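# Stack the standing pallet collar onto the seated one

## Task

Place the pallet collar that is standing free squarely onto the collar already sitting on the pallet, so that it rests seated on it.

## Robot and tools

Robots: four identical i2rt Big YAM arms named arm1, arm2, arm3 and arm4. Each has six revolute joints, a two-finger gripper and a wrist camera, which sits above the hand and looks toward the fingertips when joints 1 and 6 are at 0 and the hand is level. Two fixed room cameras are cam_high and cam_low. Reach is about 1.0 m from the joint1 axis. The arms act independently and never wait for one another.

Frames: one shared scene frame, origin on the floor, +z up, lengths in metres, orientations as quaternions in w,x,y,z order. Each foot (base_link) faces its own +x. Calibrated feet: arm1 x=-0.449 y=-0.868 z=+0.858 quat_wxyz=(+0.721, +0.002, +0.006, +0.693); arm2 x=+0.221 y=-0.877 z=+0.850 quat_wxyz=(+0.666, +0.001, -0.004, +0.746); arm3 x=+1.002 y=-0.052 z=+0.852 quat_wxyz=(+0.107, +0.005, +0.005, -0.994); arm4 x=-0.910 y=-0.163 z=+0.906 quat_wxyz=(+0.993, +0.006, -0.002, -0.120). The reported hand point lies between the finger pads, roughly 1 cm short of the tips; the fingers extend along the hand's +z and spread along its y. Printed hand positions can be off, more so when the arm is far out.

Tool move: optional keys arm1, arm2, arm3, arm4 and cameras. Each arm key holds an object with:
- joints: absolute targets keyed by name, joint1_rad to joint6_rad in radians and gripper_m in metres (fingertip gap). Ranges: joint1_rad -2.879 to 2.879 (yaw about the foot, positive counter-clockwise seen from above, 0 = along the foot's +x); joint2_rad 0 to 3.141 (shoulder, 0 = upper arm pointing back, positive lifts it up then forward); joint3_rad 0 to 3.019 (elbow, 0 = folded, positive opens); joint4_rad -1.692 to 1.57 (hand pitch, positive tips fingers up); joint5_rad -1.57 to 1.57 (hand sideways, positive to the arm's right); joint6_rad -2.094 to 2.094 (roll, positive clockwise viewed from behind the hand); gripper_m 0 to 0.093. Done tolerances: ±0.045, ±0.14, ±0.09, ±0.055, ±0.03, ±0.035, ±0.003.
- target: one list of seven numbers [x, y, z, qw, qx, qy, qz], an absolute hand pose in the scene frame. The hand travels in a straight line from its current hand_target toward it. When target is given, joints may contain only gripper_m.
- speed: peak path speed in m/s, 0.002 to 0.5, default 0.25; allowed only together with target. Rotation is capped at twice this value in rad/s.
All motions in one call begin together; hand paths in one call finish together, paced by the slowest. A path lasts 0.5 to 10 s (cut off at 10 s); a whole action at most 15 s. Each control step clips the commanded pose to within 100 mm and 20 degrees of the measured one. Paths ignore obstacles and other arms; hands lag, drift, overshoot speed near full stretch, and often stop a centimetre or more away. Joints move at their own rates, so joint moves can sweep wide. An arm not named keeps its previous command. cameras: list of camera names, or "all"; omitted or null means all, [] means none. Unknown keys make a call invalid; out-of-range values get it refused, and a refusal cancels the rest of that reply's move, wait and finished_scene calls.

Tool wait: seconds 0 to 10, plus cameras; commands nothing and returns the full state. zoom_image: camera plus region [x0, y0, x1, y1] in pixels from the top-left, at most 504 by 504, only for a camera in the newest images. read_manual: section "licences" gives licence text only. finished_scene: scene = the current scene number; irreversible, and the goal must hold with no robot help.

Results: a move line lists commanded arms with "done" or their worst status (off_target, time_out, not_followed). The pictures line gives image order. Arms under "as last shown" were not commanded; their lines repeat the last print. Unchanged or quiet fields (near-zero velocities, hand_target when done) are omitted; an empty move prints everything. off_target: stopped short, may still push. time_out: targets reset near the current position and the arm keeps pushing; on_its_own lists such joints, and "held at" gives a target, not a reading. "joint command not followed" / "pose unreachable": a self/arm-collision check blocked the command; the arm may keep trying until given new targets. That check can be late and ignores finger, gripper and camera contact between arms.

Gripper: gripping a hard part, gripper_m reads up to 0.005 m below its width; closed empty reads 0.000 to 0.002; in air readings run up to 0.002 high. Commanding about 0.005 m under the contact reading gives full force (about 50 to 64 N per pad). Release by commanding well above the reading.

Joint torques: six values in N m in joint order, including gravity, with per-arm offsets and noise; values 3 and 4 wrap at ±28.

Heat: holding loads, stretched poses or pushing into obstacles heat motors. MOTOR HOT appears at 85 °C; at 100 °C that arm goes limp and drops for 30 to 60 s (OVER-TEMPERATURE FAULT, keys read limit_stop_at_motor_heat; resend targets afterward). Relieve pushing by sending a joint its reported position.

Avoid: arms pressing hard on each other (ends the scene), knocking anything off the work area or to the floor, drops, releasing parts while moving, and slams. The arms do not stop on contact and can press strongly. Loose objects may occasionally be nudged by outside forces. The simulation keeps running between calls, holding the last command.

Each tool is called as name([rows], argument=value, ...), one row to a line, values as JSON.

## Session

move()

Scene clock: 0.00 s.
Joint torques (N m): no reading
Motor temperatures (°C): arm1=[30 37 36 29 30 27 30] | arm2=[30 30 29 29 29 26 28] | arm3=[28 36 39 32 28 28 28] | arm4=[33 32 38 28 30 31 29]
Heat: arm1: hottest joint2_rad 37 °C; arm2: hottest joint1_rad 30 °C; arm3: hottest joint3_rad 39 °C; arm4: hottest joint3_rad 38 °C.
Joint velocities: within noise
arm1.joint_positions: joint1_rad=-0.357 joint2_rad=+0.528 joint3_rad=+1.387 joint4_rad=-1.329 joint5_rad=-0.075 joint6_rad=+0.015 gripper_m=+0.09396
arm1.joint_status: not commanded
arm1.hand: x=-0.3788 y=-0.6786 z=+1.4141 quat_wxyz=(-0.410, +0.482, -0.705, -0.320) (m; scene frame)
arm1.hand_target: x=-0.3801 y=-0.6818 z=+1.4260 quat_wxyz=(-0.420, +0.479, -0.698, -0.327) (m; scene frame)
arm1.hand_status: not commanded
arm2.joint_positions: joint1_rad=+0.299 joint2_rad=+0.645 joint3_rad=+1.463 joint4_rad=-1.149 joint5_rad=-0.251 joint6_rad=+0.486 gripper_m=+0.09396
arm2.joint_status: not commanded
arm2.hand: x=+0.0807 y=-0.6700 z=+1.4633 quat_wxyz=(-0.097, +0.604, -0.540, -0.578) (m; scene frame)
arm2.hand_target: x=+0.0823 y=-0.6737 z=+1.4740 quat_wxyz=(-0.101, +0.600, -0.534, -0.587) (m; scene frame)
arm2.hand_status: not commanded
arm3.joint_positions: joint1_rad=-0.006 joint2_rad=+0.627 joint3_rad=+1.332 joint4_rad=-1.302 joint5_rad=+0.199 joint6_rad=-0.395 gripper_m=+0.09396
arm3.joint_status: not commanded
arm3.hand: x=+0.7498 y=-0.0752 z=+1.3683 quat_wxyz=(+0.134, -0.855, -0.220, +0.451) (m; scene frame)
arm3.hand_target: x=+0.7518 y=-0.0748 z=+1.3800 quat_wxyz=(+0.135, -0.849, -0.217, +0.462) (m; scene frame)
arm3.hand_status: not commanded
arm4.joint_positions: joint1_rad=+0.196 joint2_rad=+0.571 joint3_rad=+1.436 joint4_rad=-1.358 joint5_rad=-0.007 joint6_rad=+0.034 gripper_m=+0.09396
arm4.joint_status: not commanded
arm4.hand: x=-0.7094 y=-0.1781 z=+1.4740 quat_wxyz=(-0.516, -0.035, -0.856, -0.006) (m; scene frame)
arm4.hand_target: x=-0.7127 y=-0.1781 z=+1.4874 quat_wxyz=(-0.529, -0.034, -0.848, -0.006) (m; scene frame)
arm4.hand_status: not commanded
pictures: arm1_cam_wrist, arm2_cam_wrist, arm3_cam_wrist, arm4_cam_wrist, cam_high, cam_low
Images, in order (width x height): arm1_cam_wrist 672x504, arm2_cam_wrist 672x504, arm3_cam_wrist 672x504, arm4_cam_wrist 672x504, cam_high 672x504, cam_low 672x504.

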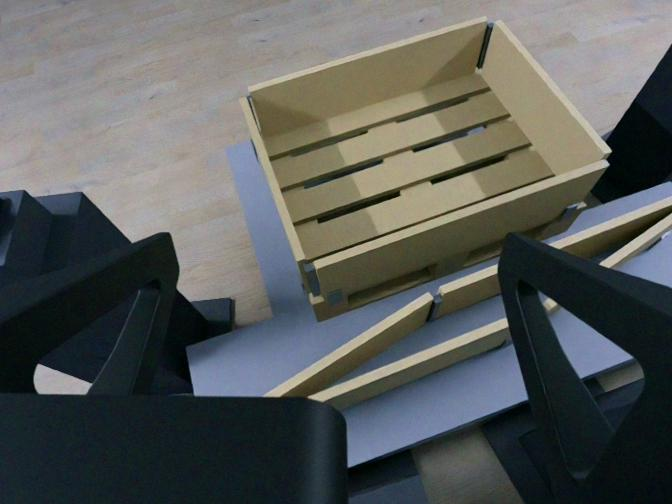

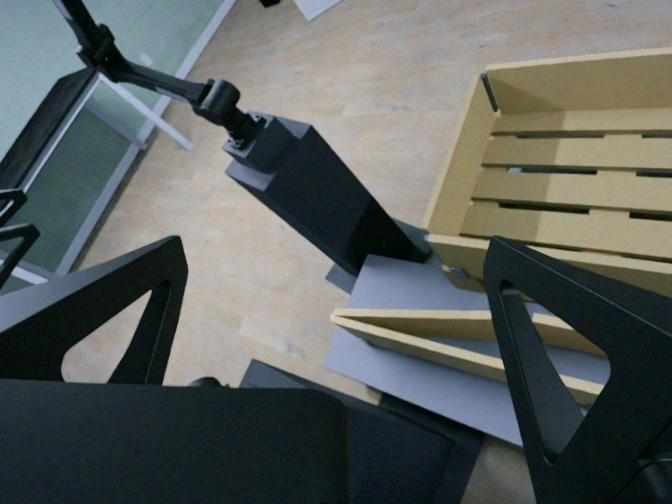

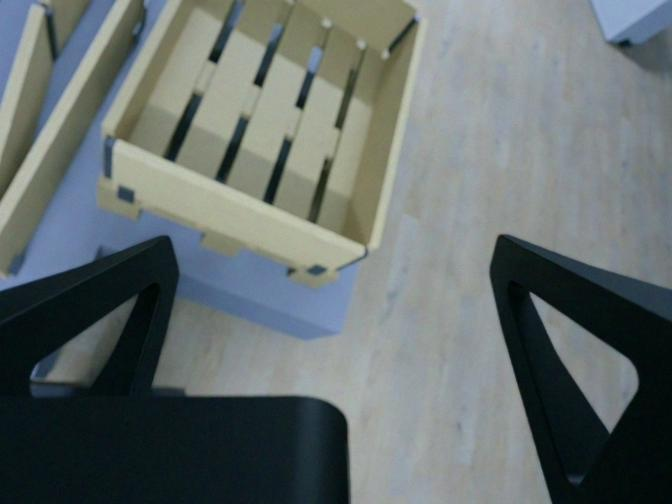

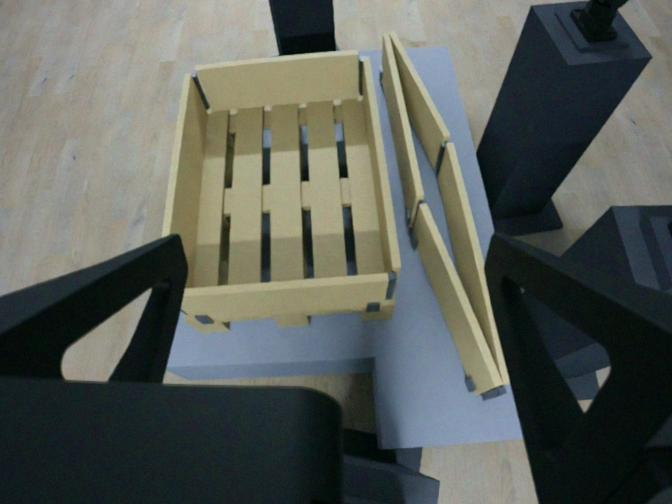

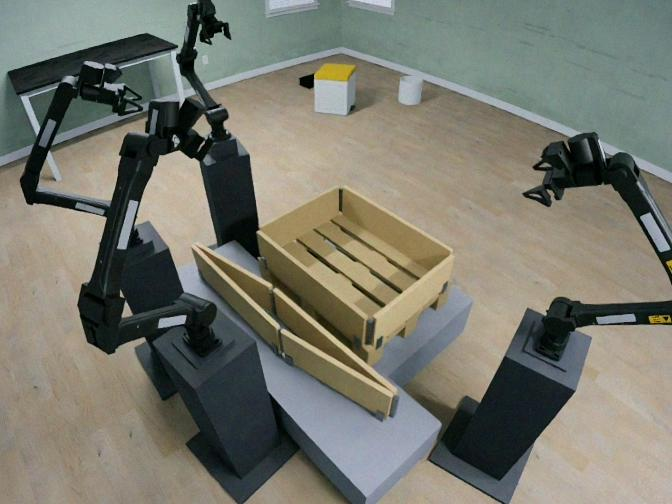

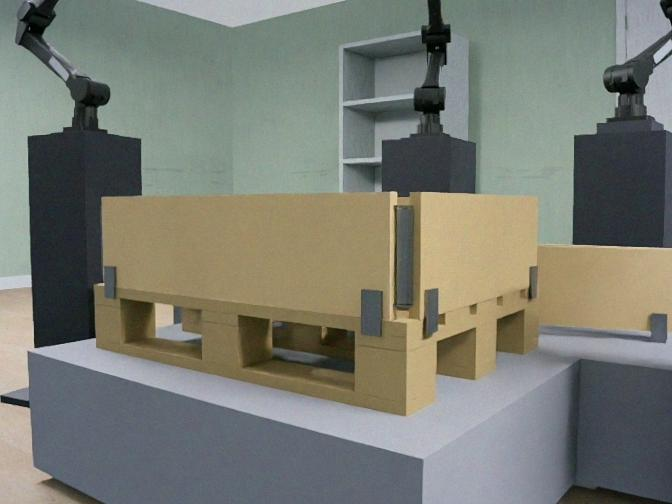

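zoom_image(camera="cam_low", region=[90, 150, 590, 450])

zoom_image(camera="cam_high", region=[170, 170, 480, 440])

move(arm1={"target":[-0.30,-0.55,1.15,0,0.7071,-0.7071,0]}, arm2={"target":[0.2,-0.55,1.15,0,0.7071,-0.7071,0]}, arm3={"target":[0.6,-0.1,1.15,0,1,0,0]}, arm4={"target":[-0.55,-0.15,1.15,0,0,1,0]}, cameras=[])

move(arm1={"target":[-0.163,-0.51,0.75,0,-0.0175,0.9998,0]}, arm2={"target":[0.02,-0.495,0.75,0,-0.0175,0.9998,0]}, arm3={"target":[0.40,-0.44,0.75,0,-0.9925,-0.1219,0]}, arm4={"target":[-0.345,-0.46,0.75,0,-0.1305,0.9914,0]}, cameras=[])

move(arm1={"target":[-0.163,-0.5165,0.56,0,-0.0175,0.9998,0]}, arm2={"target":[0.020,-0.5045,0.56,0,-0.0175,0.9998,0]}, arm3={"target":[0.40,-0.436,0.56,0,-0.9925,-0.1219,0]}, arm4={"target":[-0.345,-0.476,0.57,0,-0.1305,0.9914,0]})

Scaled by 1.008 from the camera's 672x504 image, which has a finer 960x720 frame.

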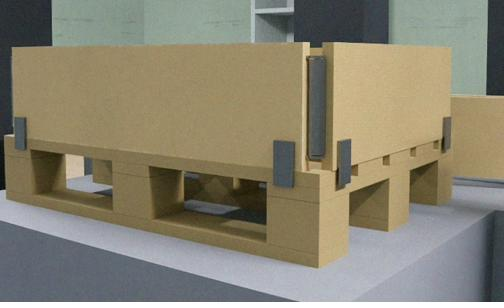

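Scaled by 1.626 from the camera's 672x504 image, which has a finer 960x720 frame.

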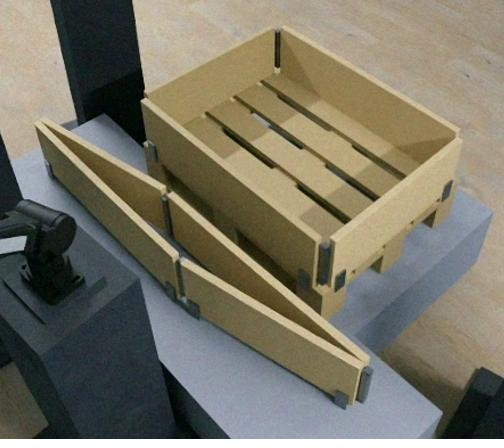

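Scene clock: 19.20 s.
move: arm1 done; arm2 done; arm3 off_target; arm4 done
arm1.hand_status: done (0.005 m and 1.5 deg from the pose sent, 0.304 m and 65.9 deg at the start)
arm2.hand_status: done (0.005 m and 0.9 deg from the pose sent, 0.356 m and 72.1 deg at the start)
arm3.hand_status: off_target (0.018 m and 2.3 deg from the pose sent, 0.266 m and 62.6 deg at the start)
arm4.hand_status: done (0.008 m and 0.6 deg from the pose sent, 0.362 m and 62.2 deg at the start)
pictures: none

Scene clock: 23.30 s.
move: arm1 off_target; arm2 off_target; arm3 off_target; arm4 off_target
arm1.hand_status: off_target (0.025 m and 3.3 deg from the pose sent, 0.422 m and 86.5 deg at the start)
arm2.hand_status: off_target (0.015 m and 1.6 deg from the pose sent, 0.443 m and 88.0 deg at the start)
arm3.hand_status: off_target (0.013 m and 1.1 deg from the pose sent, 0.554 m and 12.5 deg at the start)
arm4.hand_status: off_target (0.023 m and 2.3 deg from the pose sent, 0.539 m and 14.8 deg at the start)
pictures: none

Scene clock: 25.03 s.
Joint torques (N m): arm1=[-1.14 -15.79 4.71 0.66 0.1 0.12] | arm2=[0.85 -16.85 2.71 0.36 0.18 -0.05] | arm3=[1.61 -23.41 9.98 0.2 0.01 0.09] | arm4=[-0.44 -22.42 8.69 0.72 -0.11 -0.23]
move: arm1 off_target; arm2 done; arm3 off_target; arm4 off_target
arm1.joint_positions: joint1_rad=-0.630 joint2_rad=+2.431 joint3_rad=+1.112 joint4_rad=-0.263 joint5_rad=+0.002 joint6_rad=+0.842 gripper_m=+0.09397
arm1.hand: x=-0.1760 y=-0.5205 z=+0.5630 quat_wxyz=(+0.008, +0.030, -0.999, +0.007) (m; scene frame)
arm1.hand_target: x=-0.1632 y=-0.5164 z=+0.5603 quat_wxyz=(+0.000, +0.018, -1.000, -0.001) (m; scene frame)
arm1.hand_status: off_target (0.014 m and 1.9 deg from the pose sent, 0.188 m and 3.3 deg at the start)
arm2.joint_positions: joint1_rad=+0.378 joint2_rad=+2.406 joint3_rad=+1.028 joint4_rad=-0.204 joint5_rad=-0.009 joint6_rad=+2.022 gripper_m=+0.09397
arm2.hand: x=+0.0241 y=-0.5060 z=+0.5651 quat_wxyz=(-0.001, +0.020, -1.000, +0.003) (m; scene frame)
arm2.hand_target: x=+0.0201 y=-0.5044 z=+0.5602 quat_wxyz=(-0.001, +0.018, -1.000, +0.000) (m; scene frame)
arm2.hand_status: done (0.007 m and 0.5 deg from the pose sent, 0.191 m and 1.6 deg at the start)
arm3.joint_positions: joint1_rad=+0.349 joint2_rad=+2.810 joint3_rad=+2.170 joint4_rad=-0.937 joint5_rad=-0.005 joint6_rad=+0.309 gripper_m=+0.09396
arm3.hand: x=+0.4079 y=-0.4271 z=+0.5578 quat_wxyz=(+0.004, -0.992, -0.127, -0.009) (m; scene frame)
arm3.hand_target: x=+0.4004 y=-0.4357 z=+0.5603 quat_wxyz=(+0.000, -0.993, -0.122, +0.000) (m; scene frame)
arm3.hand_status: off_target (0.012 m and 1.3 deg from the pose sent, 0.189 m and 1.1 deg at the start)
arm4.joint_positions: joint1_rad=-0.259 joint2_rad=+2.776 joint3_rad=+1.866 joint4_rad=-0.705 joint5_rad=+0.016 joint6_rad=-0.759 gripper_m=+0.09396
arm4.hand: x=-0.3619 y=-0.4596 z=+0.5614 quat_wxyz=(+0.019, +0.130, -0.991, -0.012) (m; scene frame)
arm4.hand_target: x=-0.3456 y=-0.4758 z=+0.5707 quat_wxyz=(+0.000, +0.131, -0.991, +0.000) (m; scene frame)
arm4.hand_status: off_target (0.025 m and 2.5 deg from the pose sent, 0.173 m and 2.3 deg at the start)
pictures: arm1_cam_wrist, arm2_cam_wrist, arm3_cam_wrist, arm4_cam_wrist, cam_high, cam_low

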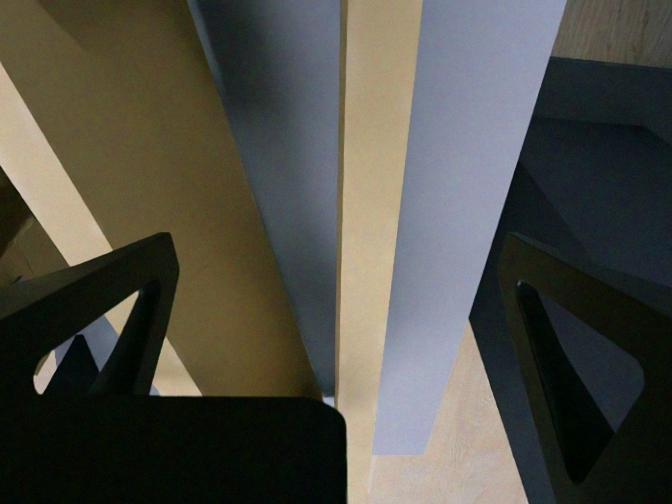

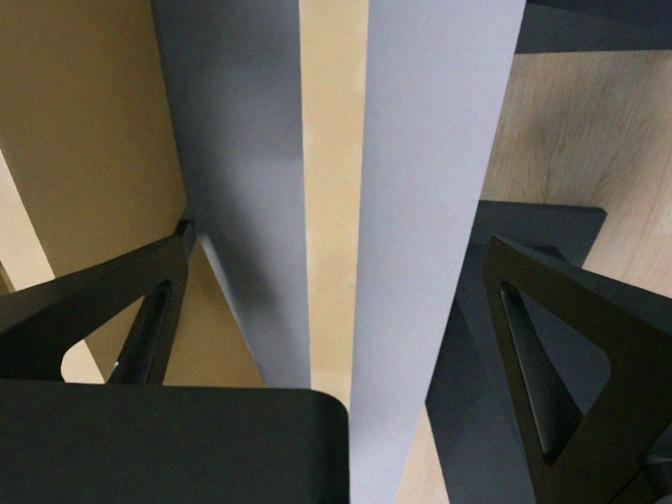

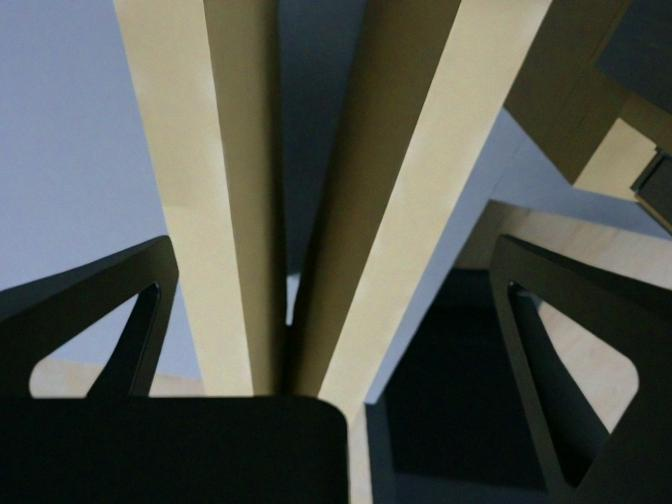

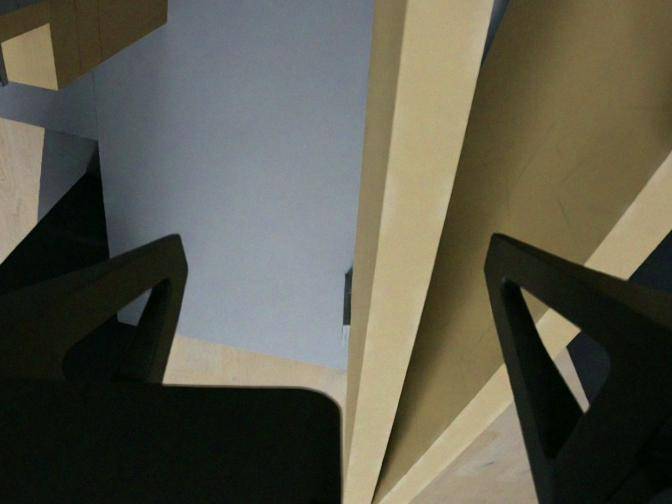

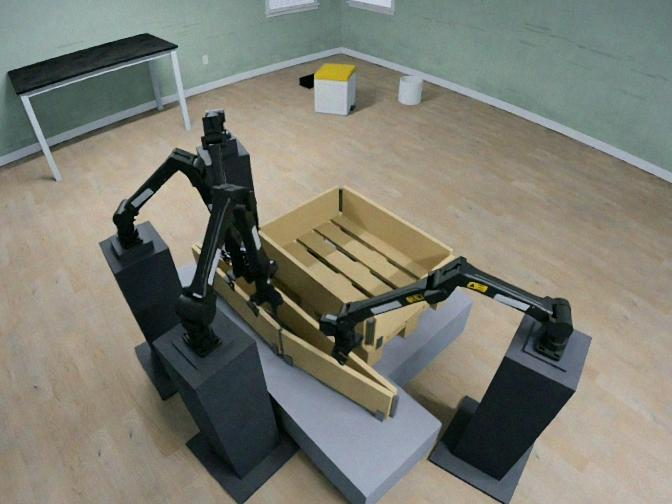

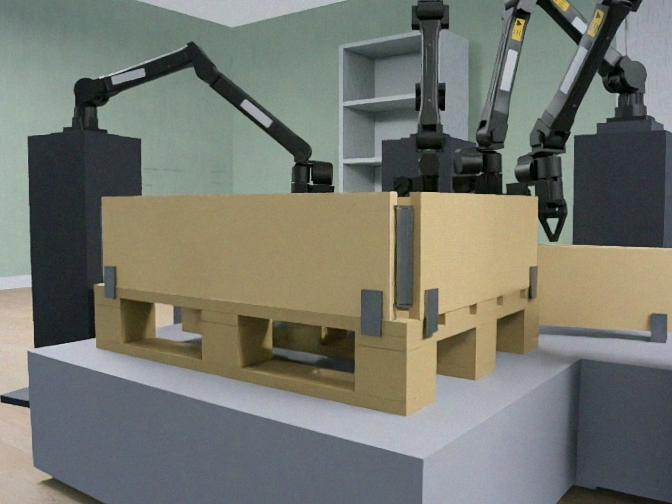

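move(arm1={"target":[-0.158,-0.528,0.51,0,-0.0200,0.9998,0],"speed":0.12}, arm2={"target":[0.018,-0.505,0.51,0,-0.0175,0.9998,0],"speed":0.12}, arm3={"target":[0.40,-0.478,0.535,0,-0.9945,-0.1045,0],"speed":0.12}, arm4={"target":[-0.340,-0.502,0.535,0,-0.101,0.9949,0],"speed":0.12})

Scene clock: 39.27 s.
Joint torques (N m): arm1=[-0.97 -16.21 3.66 0.68 0.09 -0.1] | arm2=[0.85 -17.26 1.98 0.36 0.12 -0.05] | arm3=[1.96 -23.36 10.82 -0.03 -0.03 0.11] | arm4=[0.15 -22.83 9.35 0.02 -0.11 -0.01]
Motor temperatures (°C): arm1=[30 39 39 29 30 27 30] | arm2=[30 31 31 29 29 26 28] | arm3=[28 37 44 32 28 27 28] | arm4=[33 36 43 28 30 30 29]
Heat: arm1: hottest joint2_rad 39 °C; arm2: hottest joint2_rad 31 °C; arm3: hottest joint3_rad 44 °C; arm4: hottest joint3_rad 43 °C.
move: arm1 off_target; arm2 done; arm3 done; arm4 off_target
arm1.joint_positions: joint1_rad=-0.658 joint2_rad=+2.559 joint3_rad=+1.171 joint4_rad=-0.192 joint5_rad=+0.005 joint6_rad=+0.842 gripper_m=+0.09397
arm1.hand: x=-0.1683 y=-0.5311 z=+0.5134 quat_wxyz=(+0.007, +0.016, -1.000, +0.007) (m; scene frame)
arm1.hand_target: x=-0.1580 y=-0.5284 z=+0.5102 quat_wxyz=(+0.000, +0.015, -1.000, +0.001) (m; scene frame)
arm1.hand_status: off_target (0.011 m and 1.2 deg from the pose sent, 0.057 m and 1.7 deg at the start)
arm2.joint_positions: joint1_rad=+0.383 joint2_rad=+2.540 joint3_rad=+1.103 joint4_rad=-0.143 joint5_rad=-0.009 joint6_rad=+2.028 gripper_m=+0.09397
arm2.hand: x=+0.0214 y=-0.5047 z=+0.5157 quat_wxyz=(+0.000, +0.020, -1.000, +0.003) (m; scene frame)
arm2.hand_target: x=+0.0183 y=-0.5053 z=+0.5101 quat_wxyz=(+0.000, +0.017, -1.000, +0.001) (m; scene frame)
arm2.hand_status: done (0.007 m and 0.4 deg from the pose sent, 0.055 m and 0.5 deg at the start)
arm3.joint_positions: joint1_rad=+0.399 joint2_rad=+2.943 joint3_rad=+2.405 joint4_rad=-1.026 joint5_rad=-0.002 joint6_rad=+0.391 gripper_m=+0.09396
arm3.hand: x=+0.4030 y=-0.4726 z=+0.5390 quat_wxyz=(+0.002, -0.994, -0.111, -0.002) (m; scene frame)
arm3.hand_target: x=+0.4000 y=-0.4776 z=+0.5353 quat_wxyz=(+0.000, -0.995, -0.104, +0.001) (m; scene frame)
arm3.hand_status: done (0.007 m and 0.9 deg from the pose sent, 0.056 m and 2.8 deg at the start)
arm4.joint_positions: joint1_rad=-0.295 joint2_rad=+2.891 joint3_rad=+2.021 joint4_rad=-0.725 joint5_rad=+0.016 joint6_rad=-0.759 gripper_m=+0.09396
arm4.hand: x=-0.3532 y=-0.4902 z=+0.5267 quat_wxyz=(+0.010, +0.112, -0.994, -0.007) (m; scene frame)
arm4.hand_target: x=-0.3406 y=-0.5017 z=+0.5354 quat_wxyz=(+0.000, +0.104, -0.995, +0.000) (m; scene frame)
arm4.hand_status: off_target (0.020 m and 1.9 deg from the pose sent, 0.055 m and 4.2 deg at the start)
pictures: arm1_cam_wrist, arm2_cam_wrist, arm3_cam_wrist, arm4_cam_wrist, cam_high, cam_low

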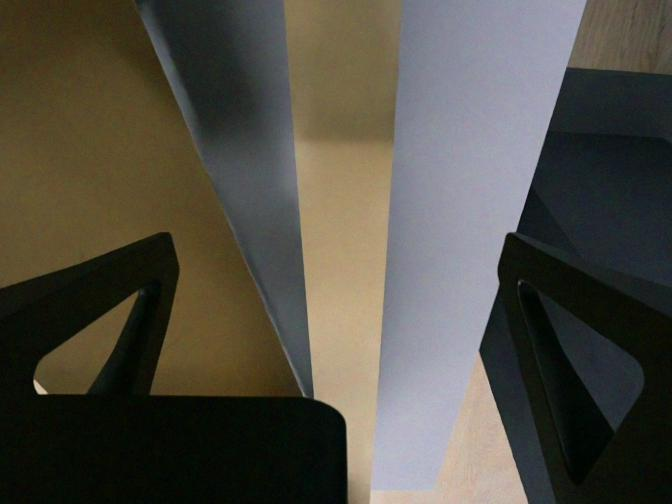

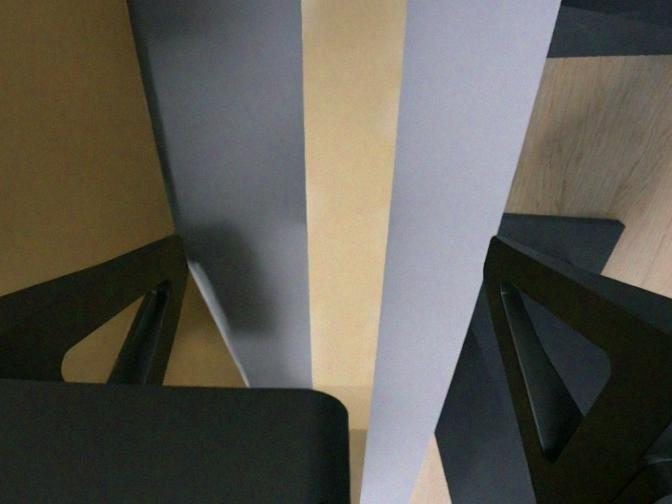

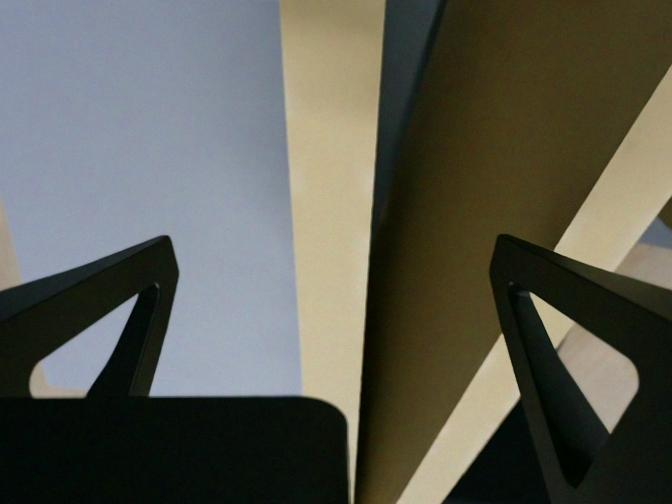

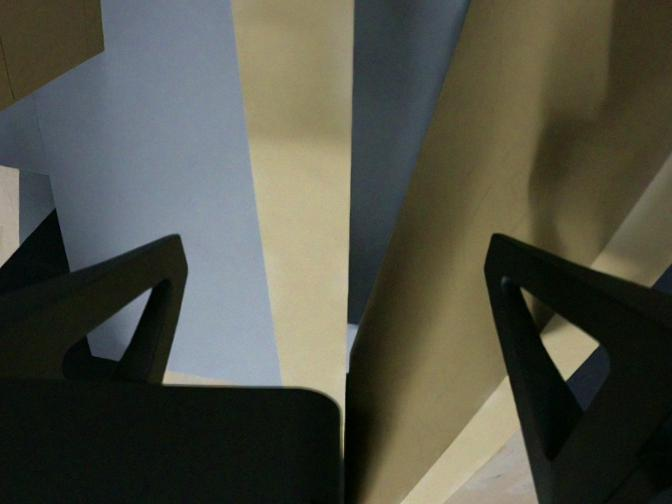

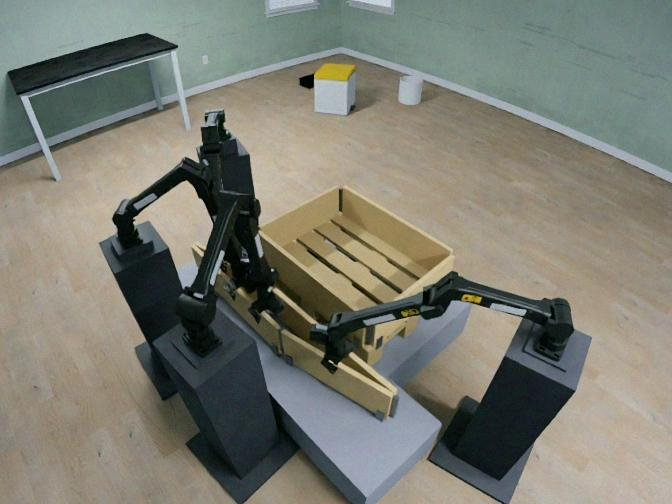

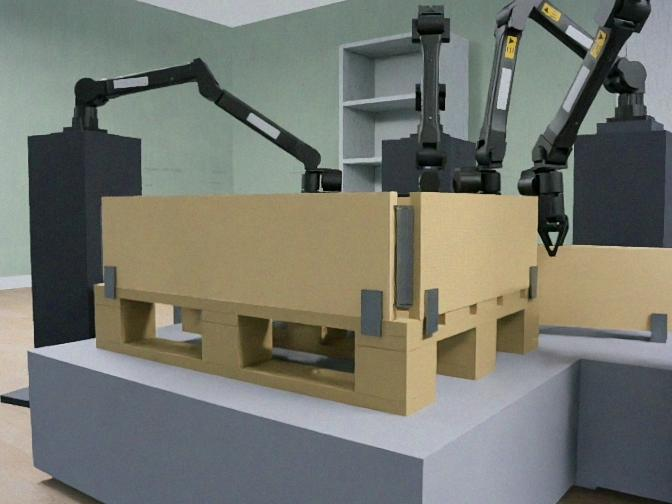

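move(arm1={"target":[-0.158,-0.529,0.472,0,-0.0200,0.9998,0],"speed":0.1}, arm2={"target":[0.018,-0.508,0.470,0,-0.0175,0.9998,0],"speed":0.1}, arm3={"target":[0.40,-0.478,0.478,0,-0.9945,-0.1045,0],"speed":0.1}, arm4={"target":[-0.340,-0.493,0.486,0,-0.101,0.9949,0],"speed":0.1})

move(arm1={"joints":{"gripper_m":0.03}}, arm2={"joints":{"gripper_m":0.03}}, arm3={"joints":{"gripper_m":0.03}}, arm4={"joints":{"gripper_m":0.03}})

Scene clock: 46.10 s.
move: arm1 done; arm2 done; arm3 done; arm4 off_target
arm1.hand_status: done (0.010 m and 0.9 deg from the pose sent, 0.043 m and 1.2 deg at the start)
arm2.hand_status: done (0.008 m and 0.3 deg from the pose sent, 0.046 m and 0.4 deg at the start)
arm3.hand_status: done (0.010 m and 0.4 deg from the pose sent, 0.061 m and 0.9 deg at the start)
arm4.hand_status: off_target (0.025 m and 2.7 deg from the pose sent, 0.043 m and 1.9 deg at the start)

Scene clock: 47.07 s.
Joint torques (N m): arm1=[-1.08 -16.09 3.32 0.69 0.03 -0.1] | arm2=[0.85 -17.26 1.57 0.39 0.12 -0.05] | arm3=[1.14 -23.36 10.85 0.12 0.04 0.08] | arm4=[0.56 -22.48 9.11 0.65 0.02 -0.02]
move: arm1 done; arm2 done; arm3 done; arm4 done
arm1.joint_positions: joint1_rad=-0.658 joint2_rad=+2.654 joint3_rad=+1.236 joint4_rad=-0.157 joint5_rad=+0.005 joint6_rad=+0.831 gripper_m=+0.03011
arm1.joint_status: all done
arm1.hand: x=-0.1670 y=-0.5293 z=+0.4773 quat_wxyz=(+0.005, +0.022, -1.000, +0.005) (m; scene frame)
arm2.joint_positions: joint1_rad=+0.387 joint2_rad=+2.643 joint3_rad=+1.164 joint4_rad=-0.097 joint5_rad=-0.009 joint6_rad=+2.031 gripper_m=+0.03009
arm2.joint_status: all done
arm2.hand: x=+0.0200 y=-0.5051 z=+0.4772 quat_wxyz=(+0.001, +0.020, -1.000, +0.000) (m; scene frame)
arm3.joint_positions: joint1_rad=+0.403 joint2_rad=+3.127 joint3_rad=+2.629 joint4_rad=-1.066 joint5_rad=-0.005 joint6_rad=+0.401 gripper_m=+0.03006
arm3.joint_status: all done
arm3.hand: x=+0.4033 y=-0.4766 z=+0.4821 quat_wxyz=(+0.001, -0.994, -0.108, -0.003) (m; scene frame)
arm4.joint_positions: joint1_rad=-0.288 joint2_rad=+3.002 joint3_rad=+2.117 joint4_rad=-0.725 joint5_rad=+0.013 joint6_rad=-0.736 gripper_m=+0.03008
arm4.joint_status: all done
arm4.hand: x=-0.3573 y=-0.4819 z=+0.4802 quat_wxyz=(+0.016, +0.104, -0.994, -0.012) (m; scene frame)
pictures: arm1_cam_wrist, arm2_cam_wrist, arm3_cam_wrist, arm4_cam_wrist, cam_high, cam_low

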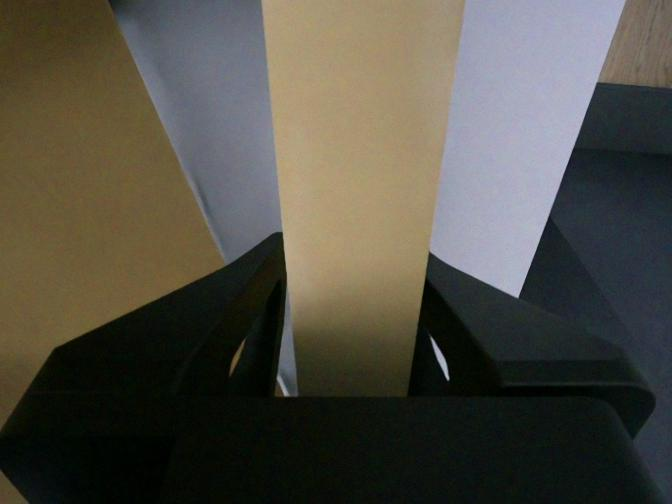

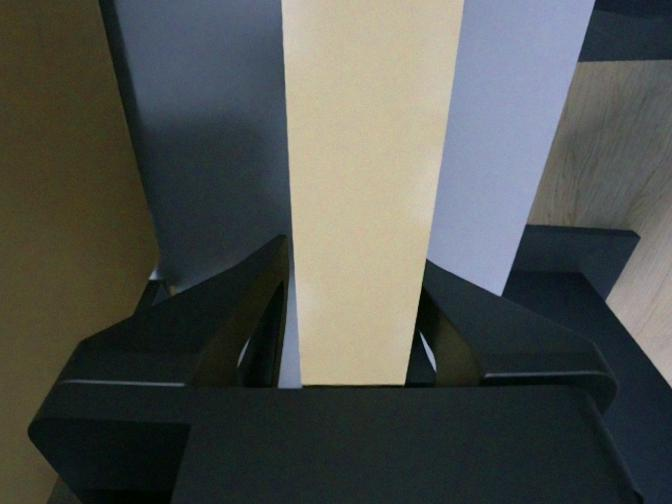

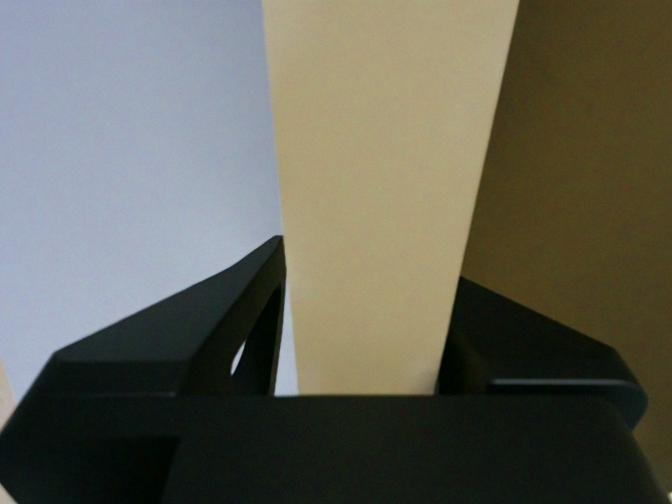

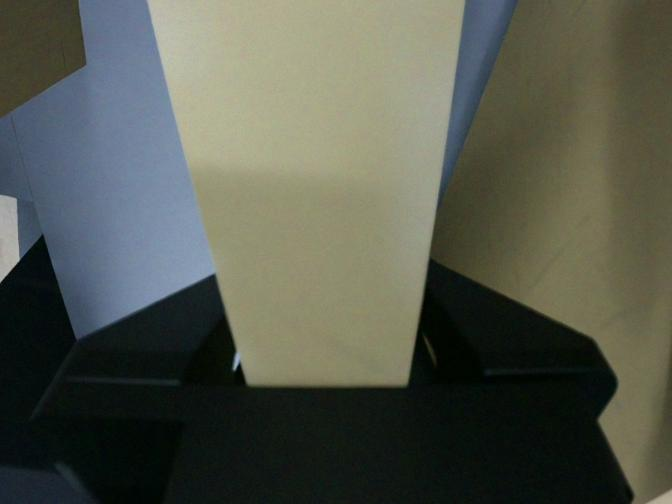

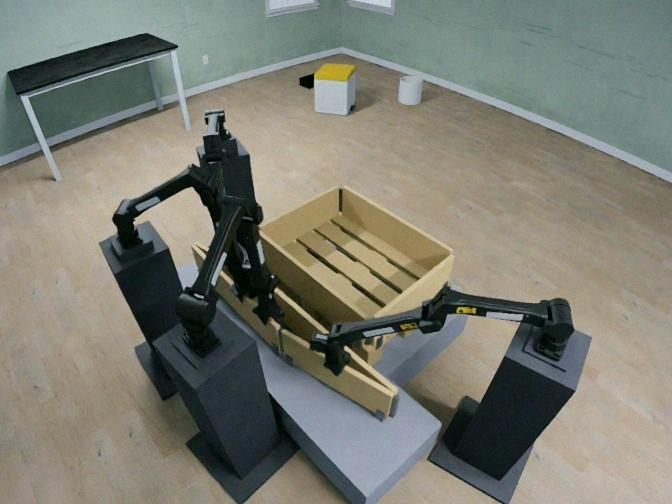

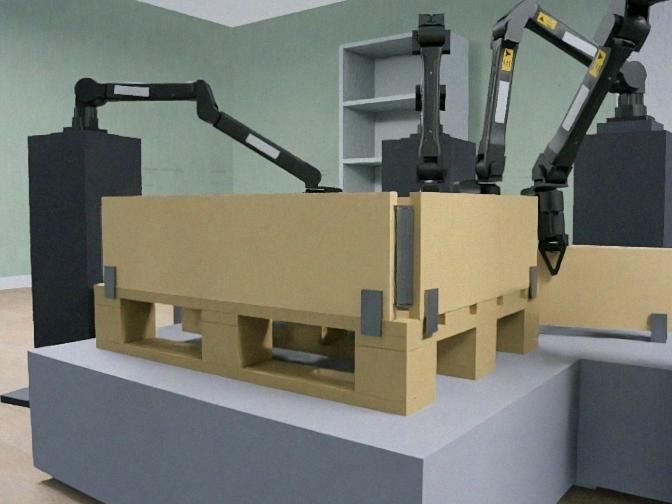

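move(arm1={"joints":{"gripper_m":0.012}}, arm2={"joints":{"gripper_m":0.012}}, arm3={"joints":{"gripper_m":0.012}}, arm4={"joints":{"gripper_m":0.012}}, cameras=[])

move(arm1={"target":[-0.163,-0.52,0.74,0,-0.0200,0.9998,0],"speed":0.1}, arm2={"target":[0.020,-0.497,0.74,0,-0.0175,0.9998,0],"speed":0.1}, arm3={"target":[0.402,-0.470,0.745,0,-0.9945,-0.1045,0],"speed":0.1}, arm4={"target":[-0.343,-0.488,0.75,0,-0.101,0.9949,0],"speed":0.1}, cameras=["cam_high"])

move(arm1={"target":[-0.163,-0.515,0.97,0,-0.0175,0.9998,0],"speed":0.1}, arm2={"target":[0.020,-0.497,0.965,0,-0.0175,0.9998,0],"speed":0.1}, arm3={"target":[0.402,-0.468,0.985,0,-0.9945,-0.1045,0],"speed":0.1}, arm4={"target":[-0.343,-0.485,0.98,0,-0.101,0.9949,0],"speed":0.1})

Scene clock: 54.77 s.
move: arm1 off_target; arm2 off_target; arm3 off_target; arm4 off_target
arm1.joint_status: gripper_m off_target (ended at +0.01840, target +0.01200)
arm2.joint_status: gripper_m off_target (ended at +0.01941, target +0.01200)
arm3.joint_status: gripper_m off_target (ended at +0.01979, target +0.01200)
arm4.joint_status: gripper_m off_target (ended at +0.01909, target +0.01200)
pictures: none

Scene clock: 58.13 s.
Motor temperatures (°C): arm1=[30 41 38 29 30 27 30] | arm2=[30 33 31 29 28 26 28] | arm3=[28 42 45 32 28 27 28] | arm4=[33 36 43 28 30 30 29]
move: arm1 off_target; arm2 off_target; arm3 off_target; arm4 off_target
arm1.hand_status: off_target (0.051 m and 2.5 deg from the pose sent, 0.263 m and 1.1 deg at the start)
arm2.hand_status: off_target (0.049 m and 2.1 deg from the pose sent, 0.263 m and 0.2 deg at the start)
arm3.hand_status: off_target (0.062 m and 2.2 deg from the pose sent, 0.263 m and 0.8 deg at the start)
arm4.hand_status: off_target (0.063 m and 3.9 deg from the pose sent, 0.270 m and 2.2 deg at the start)
pictures: cam_high

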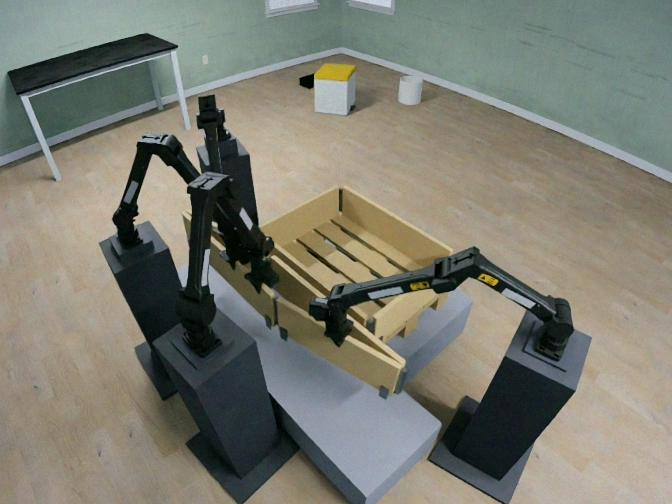

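Scene clock: 61.77 s.
Joint torques (N m): arm1=[2.26 -20.6 15.75 -3.64 -0.32 0.33] | arm2=[-0.44 -19.84 14.94 -3.55 0.14 -0.18] | arm3=[0.67 -31.62 16.02 -2.96 0.94 0.08] | arm4=[0.56 -26.81 15.95 -2.47 -1.62 0.16]
move: arm1 off_target; arm2 off_target; arm3 off_target; arm4 off_target
arm1.joint_positions: joint1_rad=-0.668 joint2_rad=+1.675 joint3_rad=+1.112 joint4_rad=-1.070 joint5_rad=+0.012 joint6_rad=+0.825 gripper_m=+0.01837
arm1.hand: x=-0.1638 y=-0.5378 z=+0.9032 quat_wxyz=(+0.022, +0.020, -0.999, +0.030) (m; scene frame)
arm1.hand_target: x=-0.1641 y=-0.5173 z=+0.9660 quat_wxyz=(+0.000, +0.018, -1.000, -0.003) (m; scene frame)
arm1.hand_status: off_target (0.071 m and 4.3 deg from the pose sent, 0.279 m and 2.6 deg at the start)
arm2.joint_positions: joint1_rad=+0.381 joint2_rad=+1.610 joint3_rad=+1.041 joint4_rad=-1.066 joint5_rad=-0.007 joint6_rad=+2.025 gripper_m=+0.01988
arm2.hand: x=+0.0259 y=-0.5161 z=+0.9065 quat_wxyz=(-0.014, +0.020, -0.999, +0.027) (m; scene frame)
arm2.hand_target: x=+0.0211 y=-0.4990 z=+0.9623 quat_wxyz=(+0.000, +0.016, -1.000, -0.003) (m; scene frame)
arm2.hand_status: off_target (0.062 m and 3.4 deg from the pose sent, 0.272 m and 2.1 deg at the start)
arm3.joint_positions: joint1_rad=+0.399 joint2_rad=+2.447 joint3_rad=+2.380 joint4_rad=-1.561 joint5_rad=-0.031 joint6_rad=+0.384 gripper_m=+0.02019
arm3.hand: x=+0.4135 y=-0.4730 z=+0.8919 quat_wxyz=(+0.005, -0.993, -0.114, -0.038) (m; scene frame)
arm3.hand_target: x=+0.4052 y=-0.4666 z=+0.9811 quat_wxyz=(-0.003, -0.995, -0.103, +0.002) (m; scene frame)
arm3.hand_status: off_target (0.094 m and 4.5 deg from the pose sent, 0.302 m and 2.2 deg at the start; pose on its path clipped on 55 of 109 steps)
arm4.joint_positions: joint1_rad=-0.271 joint2_rad=+2.192 joint3_rad=+1.774 joint4_rad=-1.220 joint5_rad=+0.056 joint6_rad=-0.743 gripper_m=+0.01968
arm4.hand: x=-0.3653 y=-0.4800 z=+0.9046 quat_wxyz=(+0.040, +0.117, -0.992, -0.003) (m; scene frame)
arm4.hand_target: x=-0.3462 y=-0.4834 z=+0.9781 quat_wxyz=(-0.003, +0.102, -0.995, +0.002) (m; scene frame)
arm4.hand_status: off_target (0.079 m and 4.9 deg from the pose sent, 0.290 m and 3.9 deg at the start)
pictures: arm1_cam_wrist, arm2_cam_wrist, arm3_cam_wrist, arm4_cam_wrist, cam_high, cam_low

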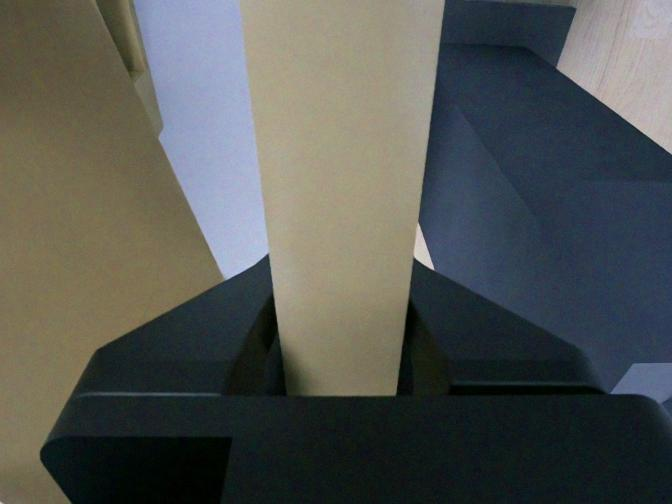

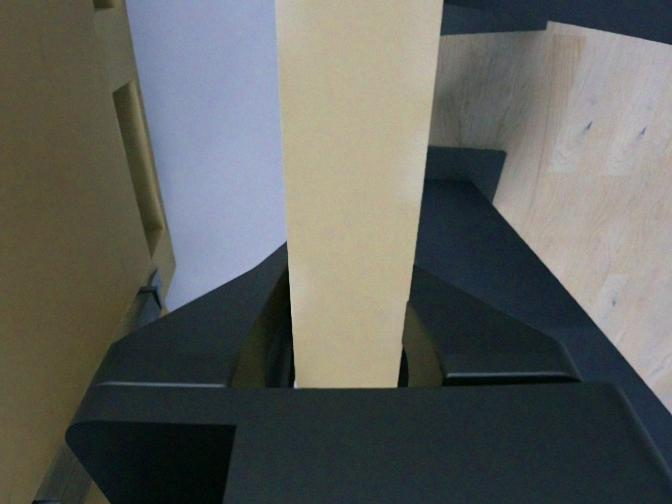

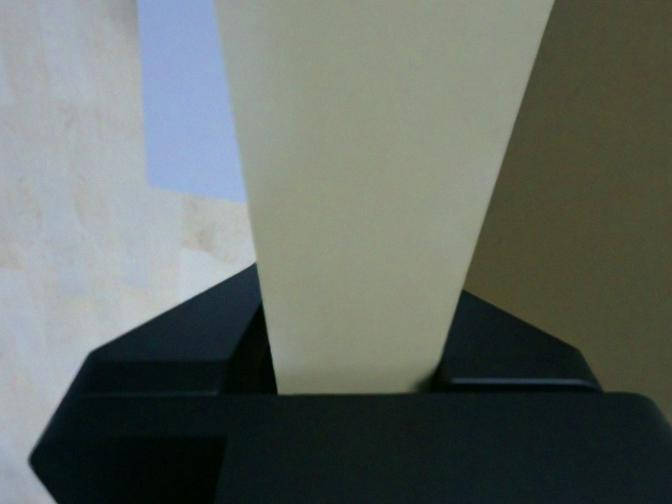

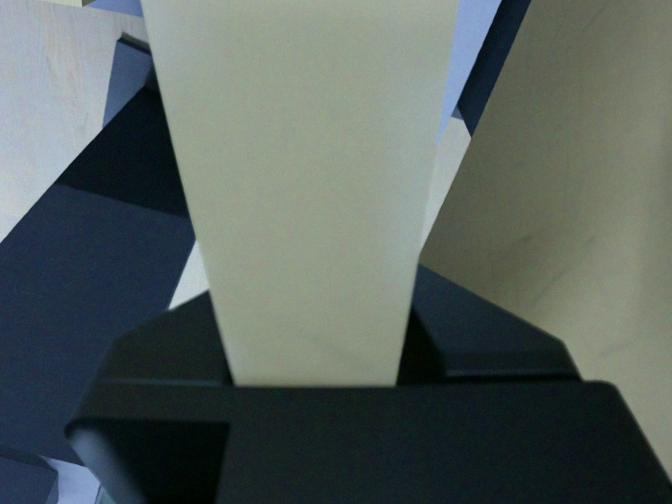

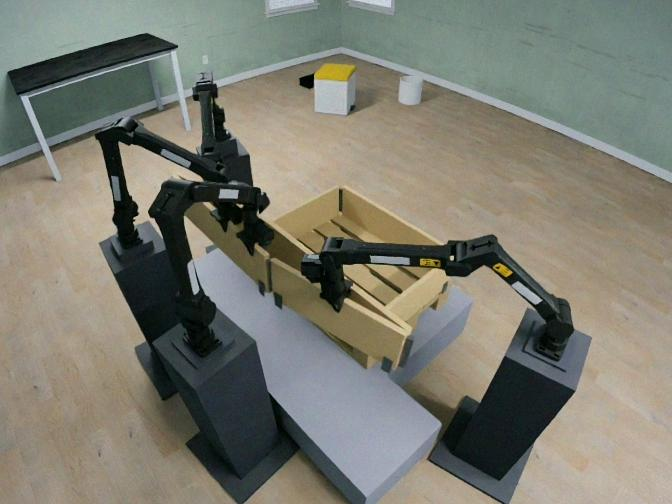

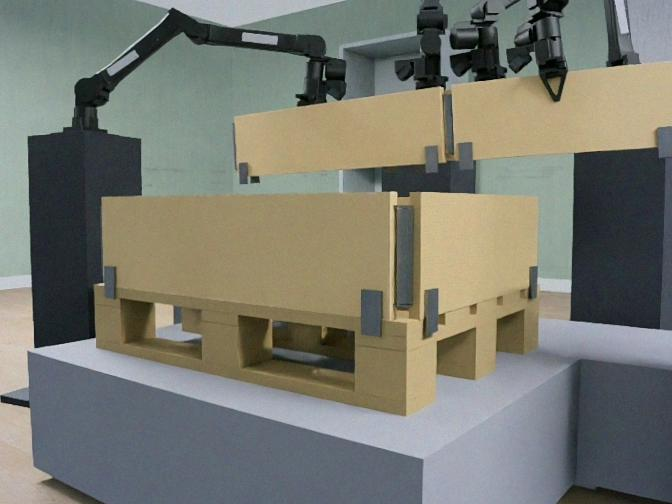

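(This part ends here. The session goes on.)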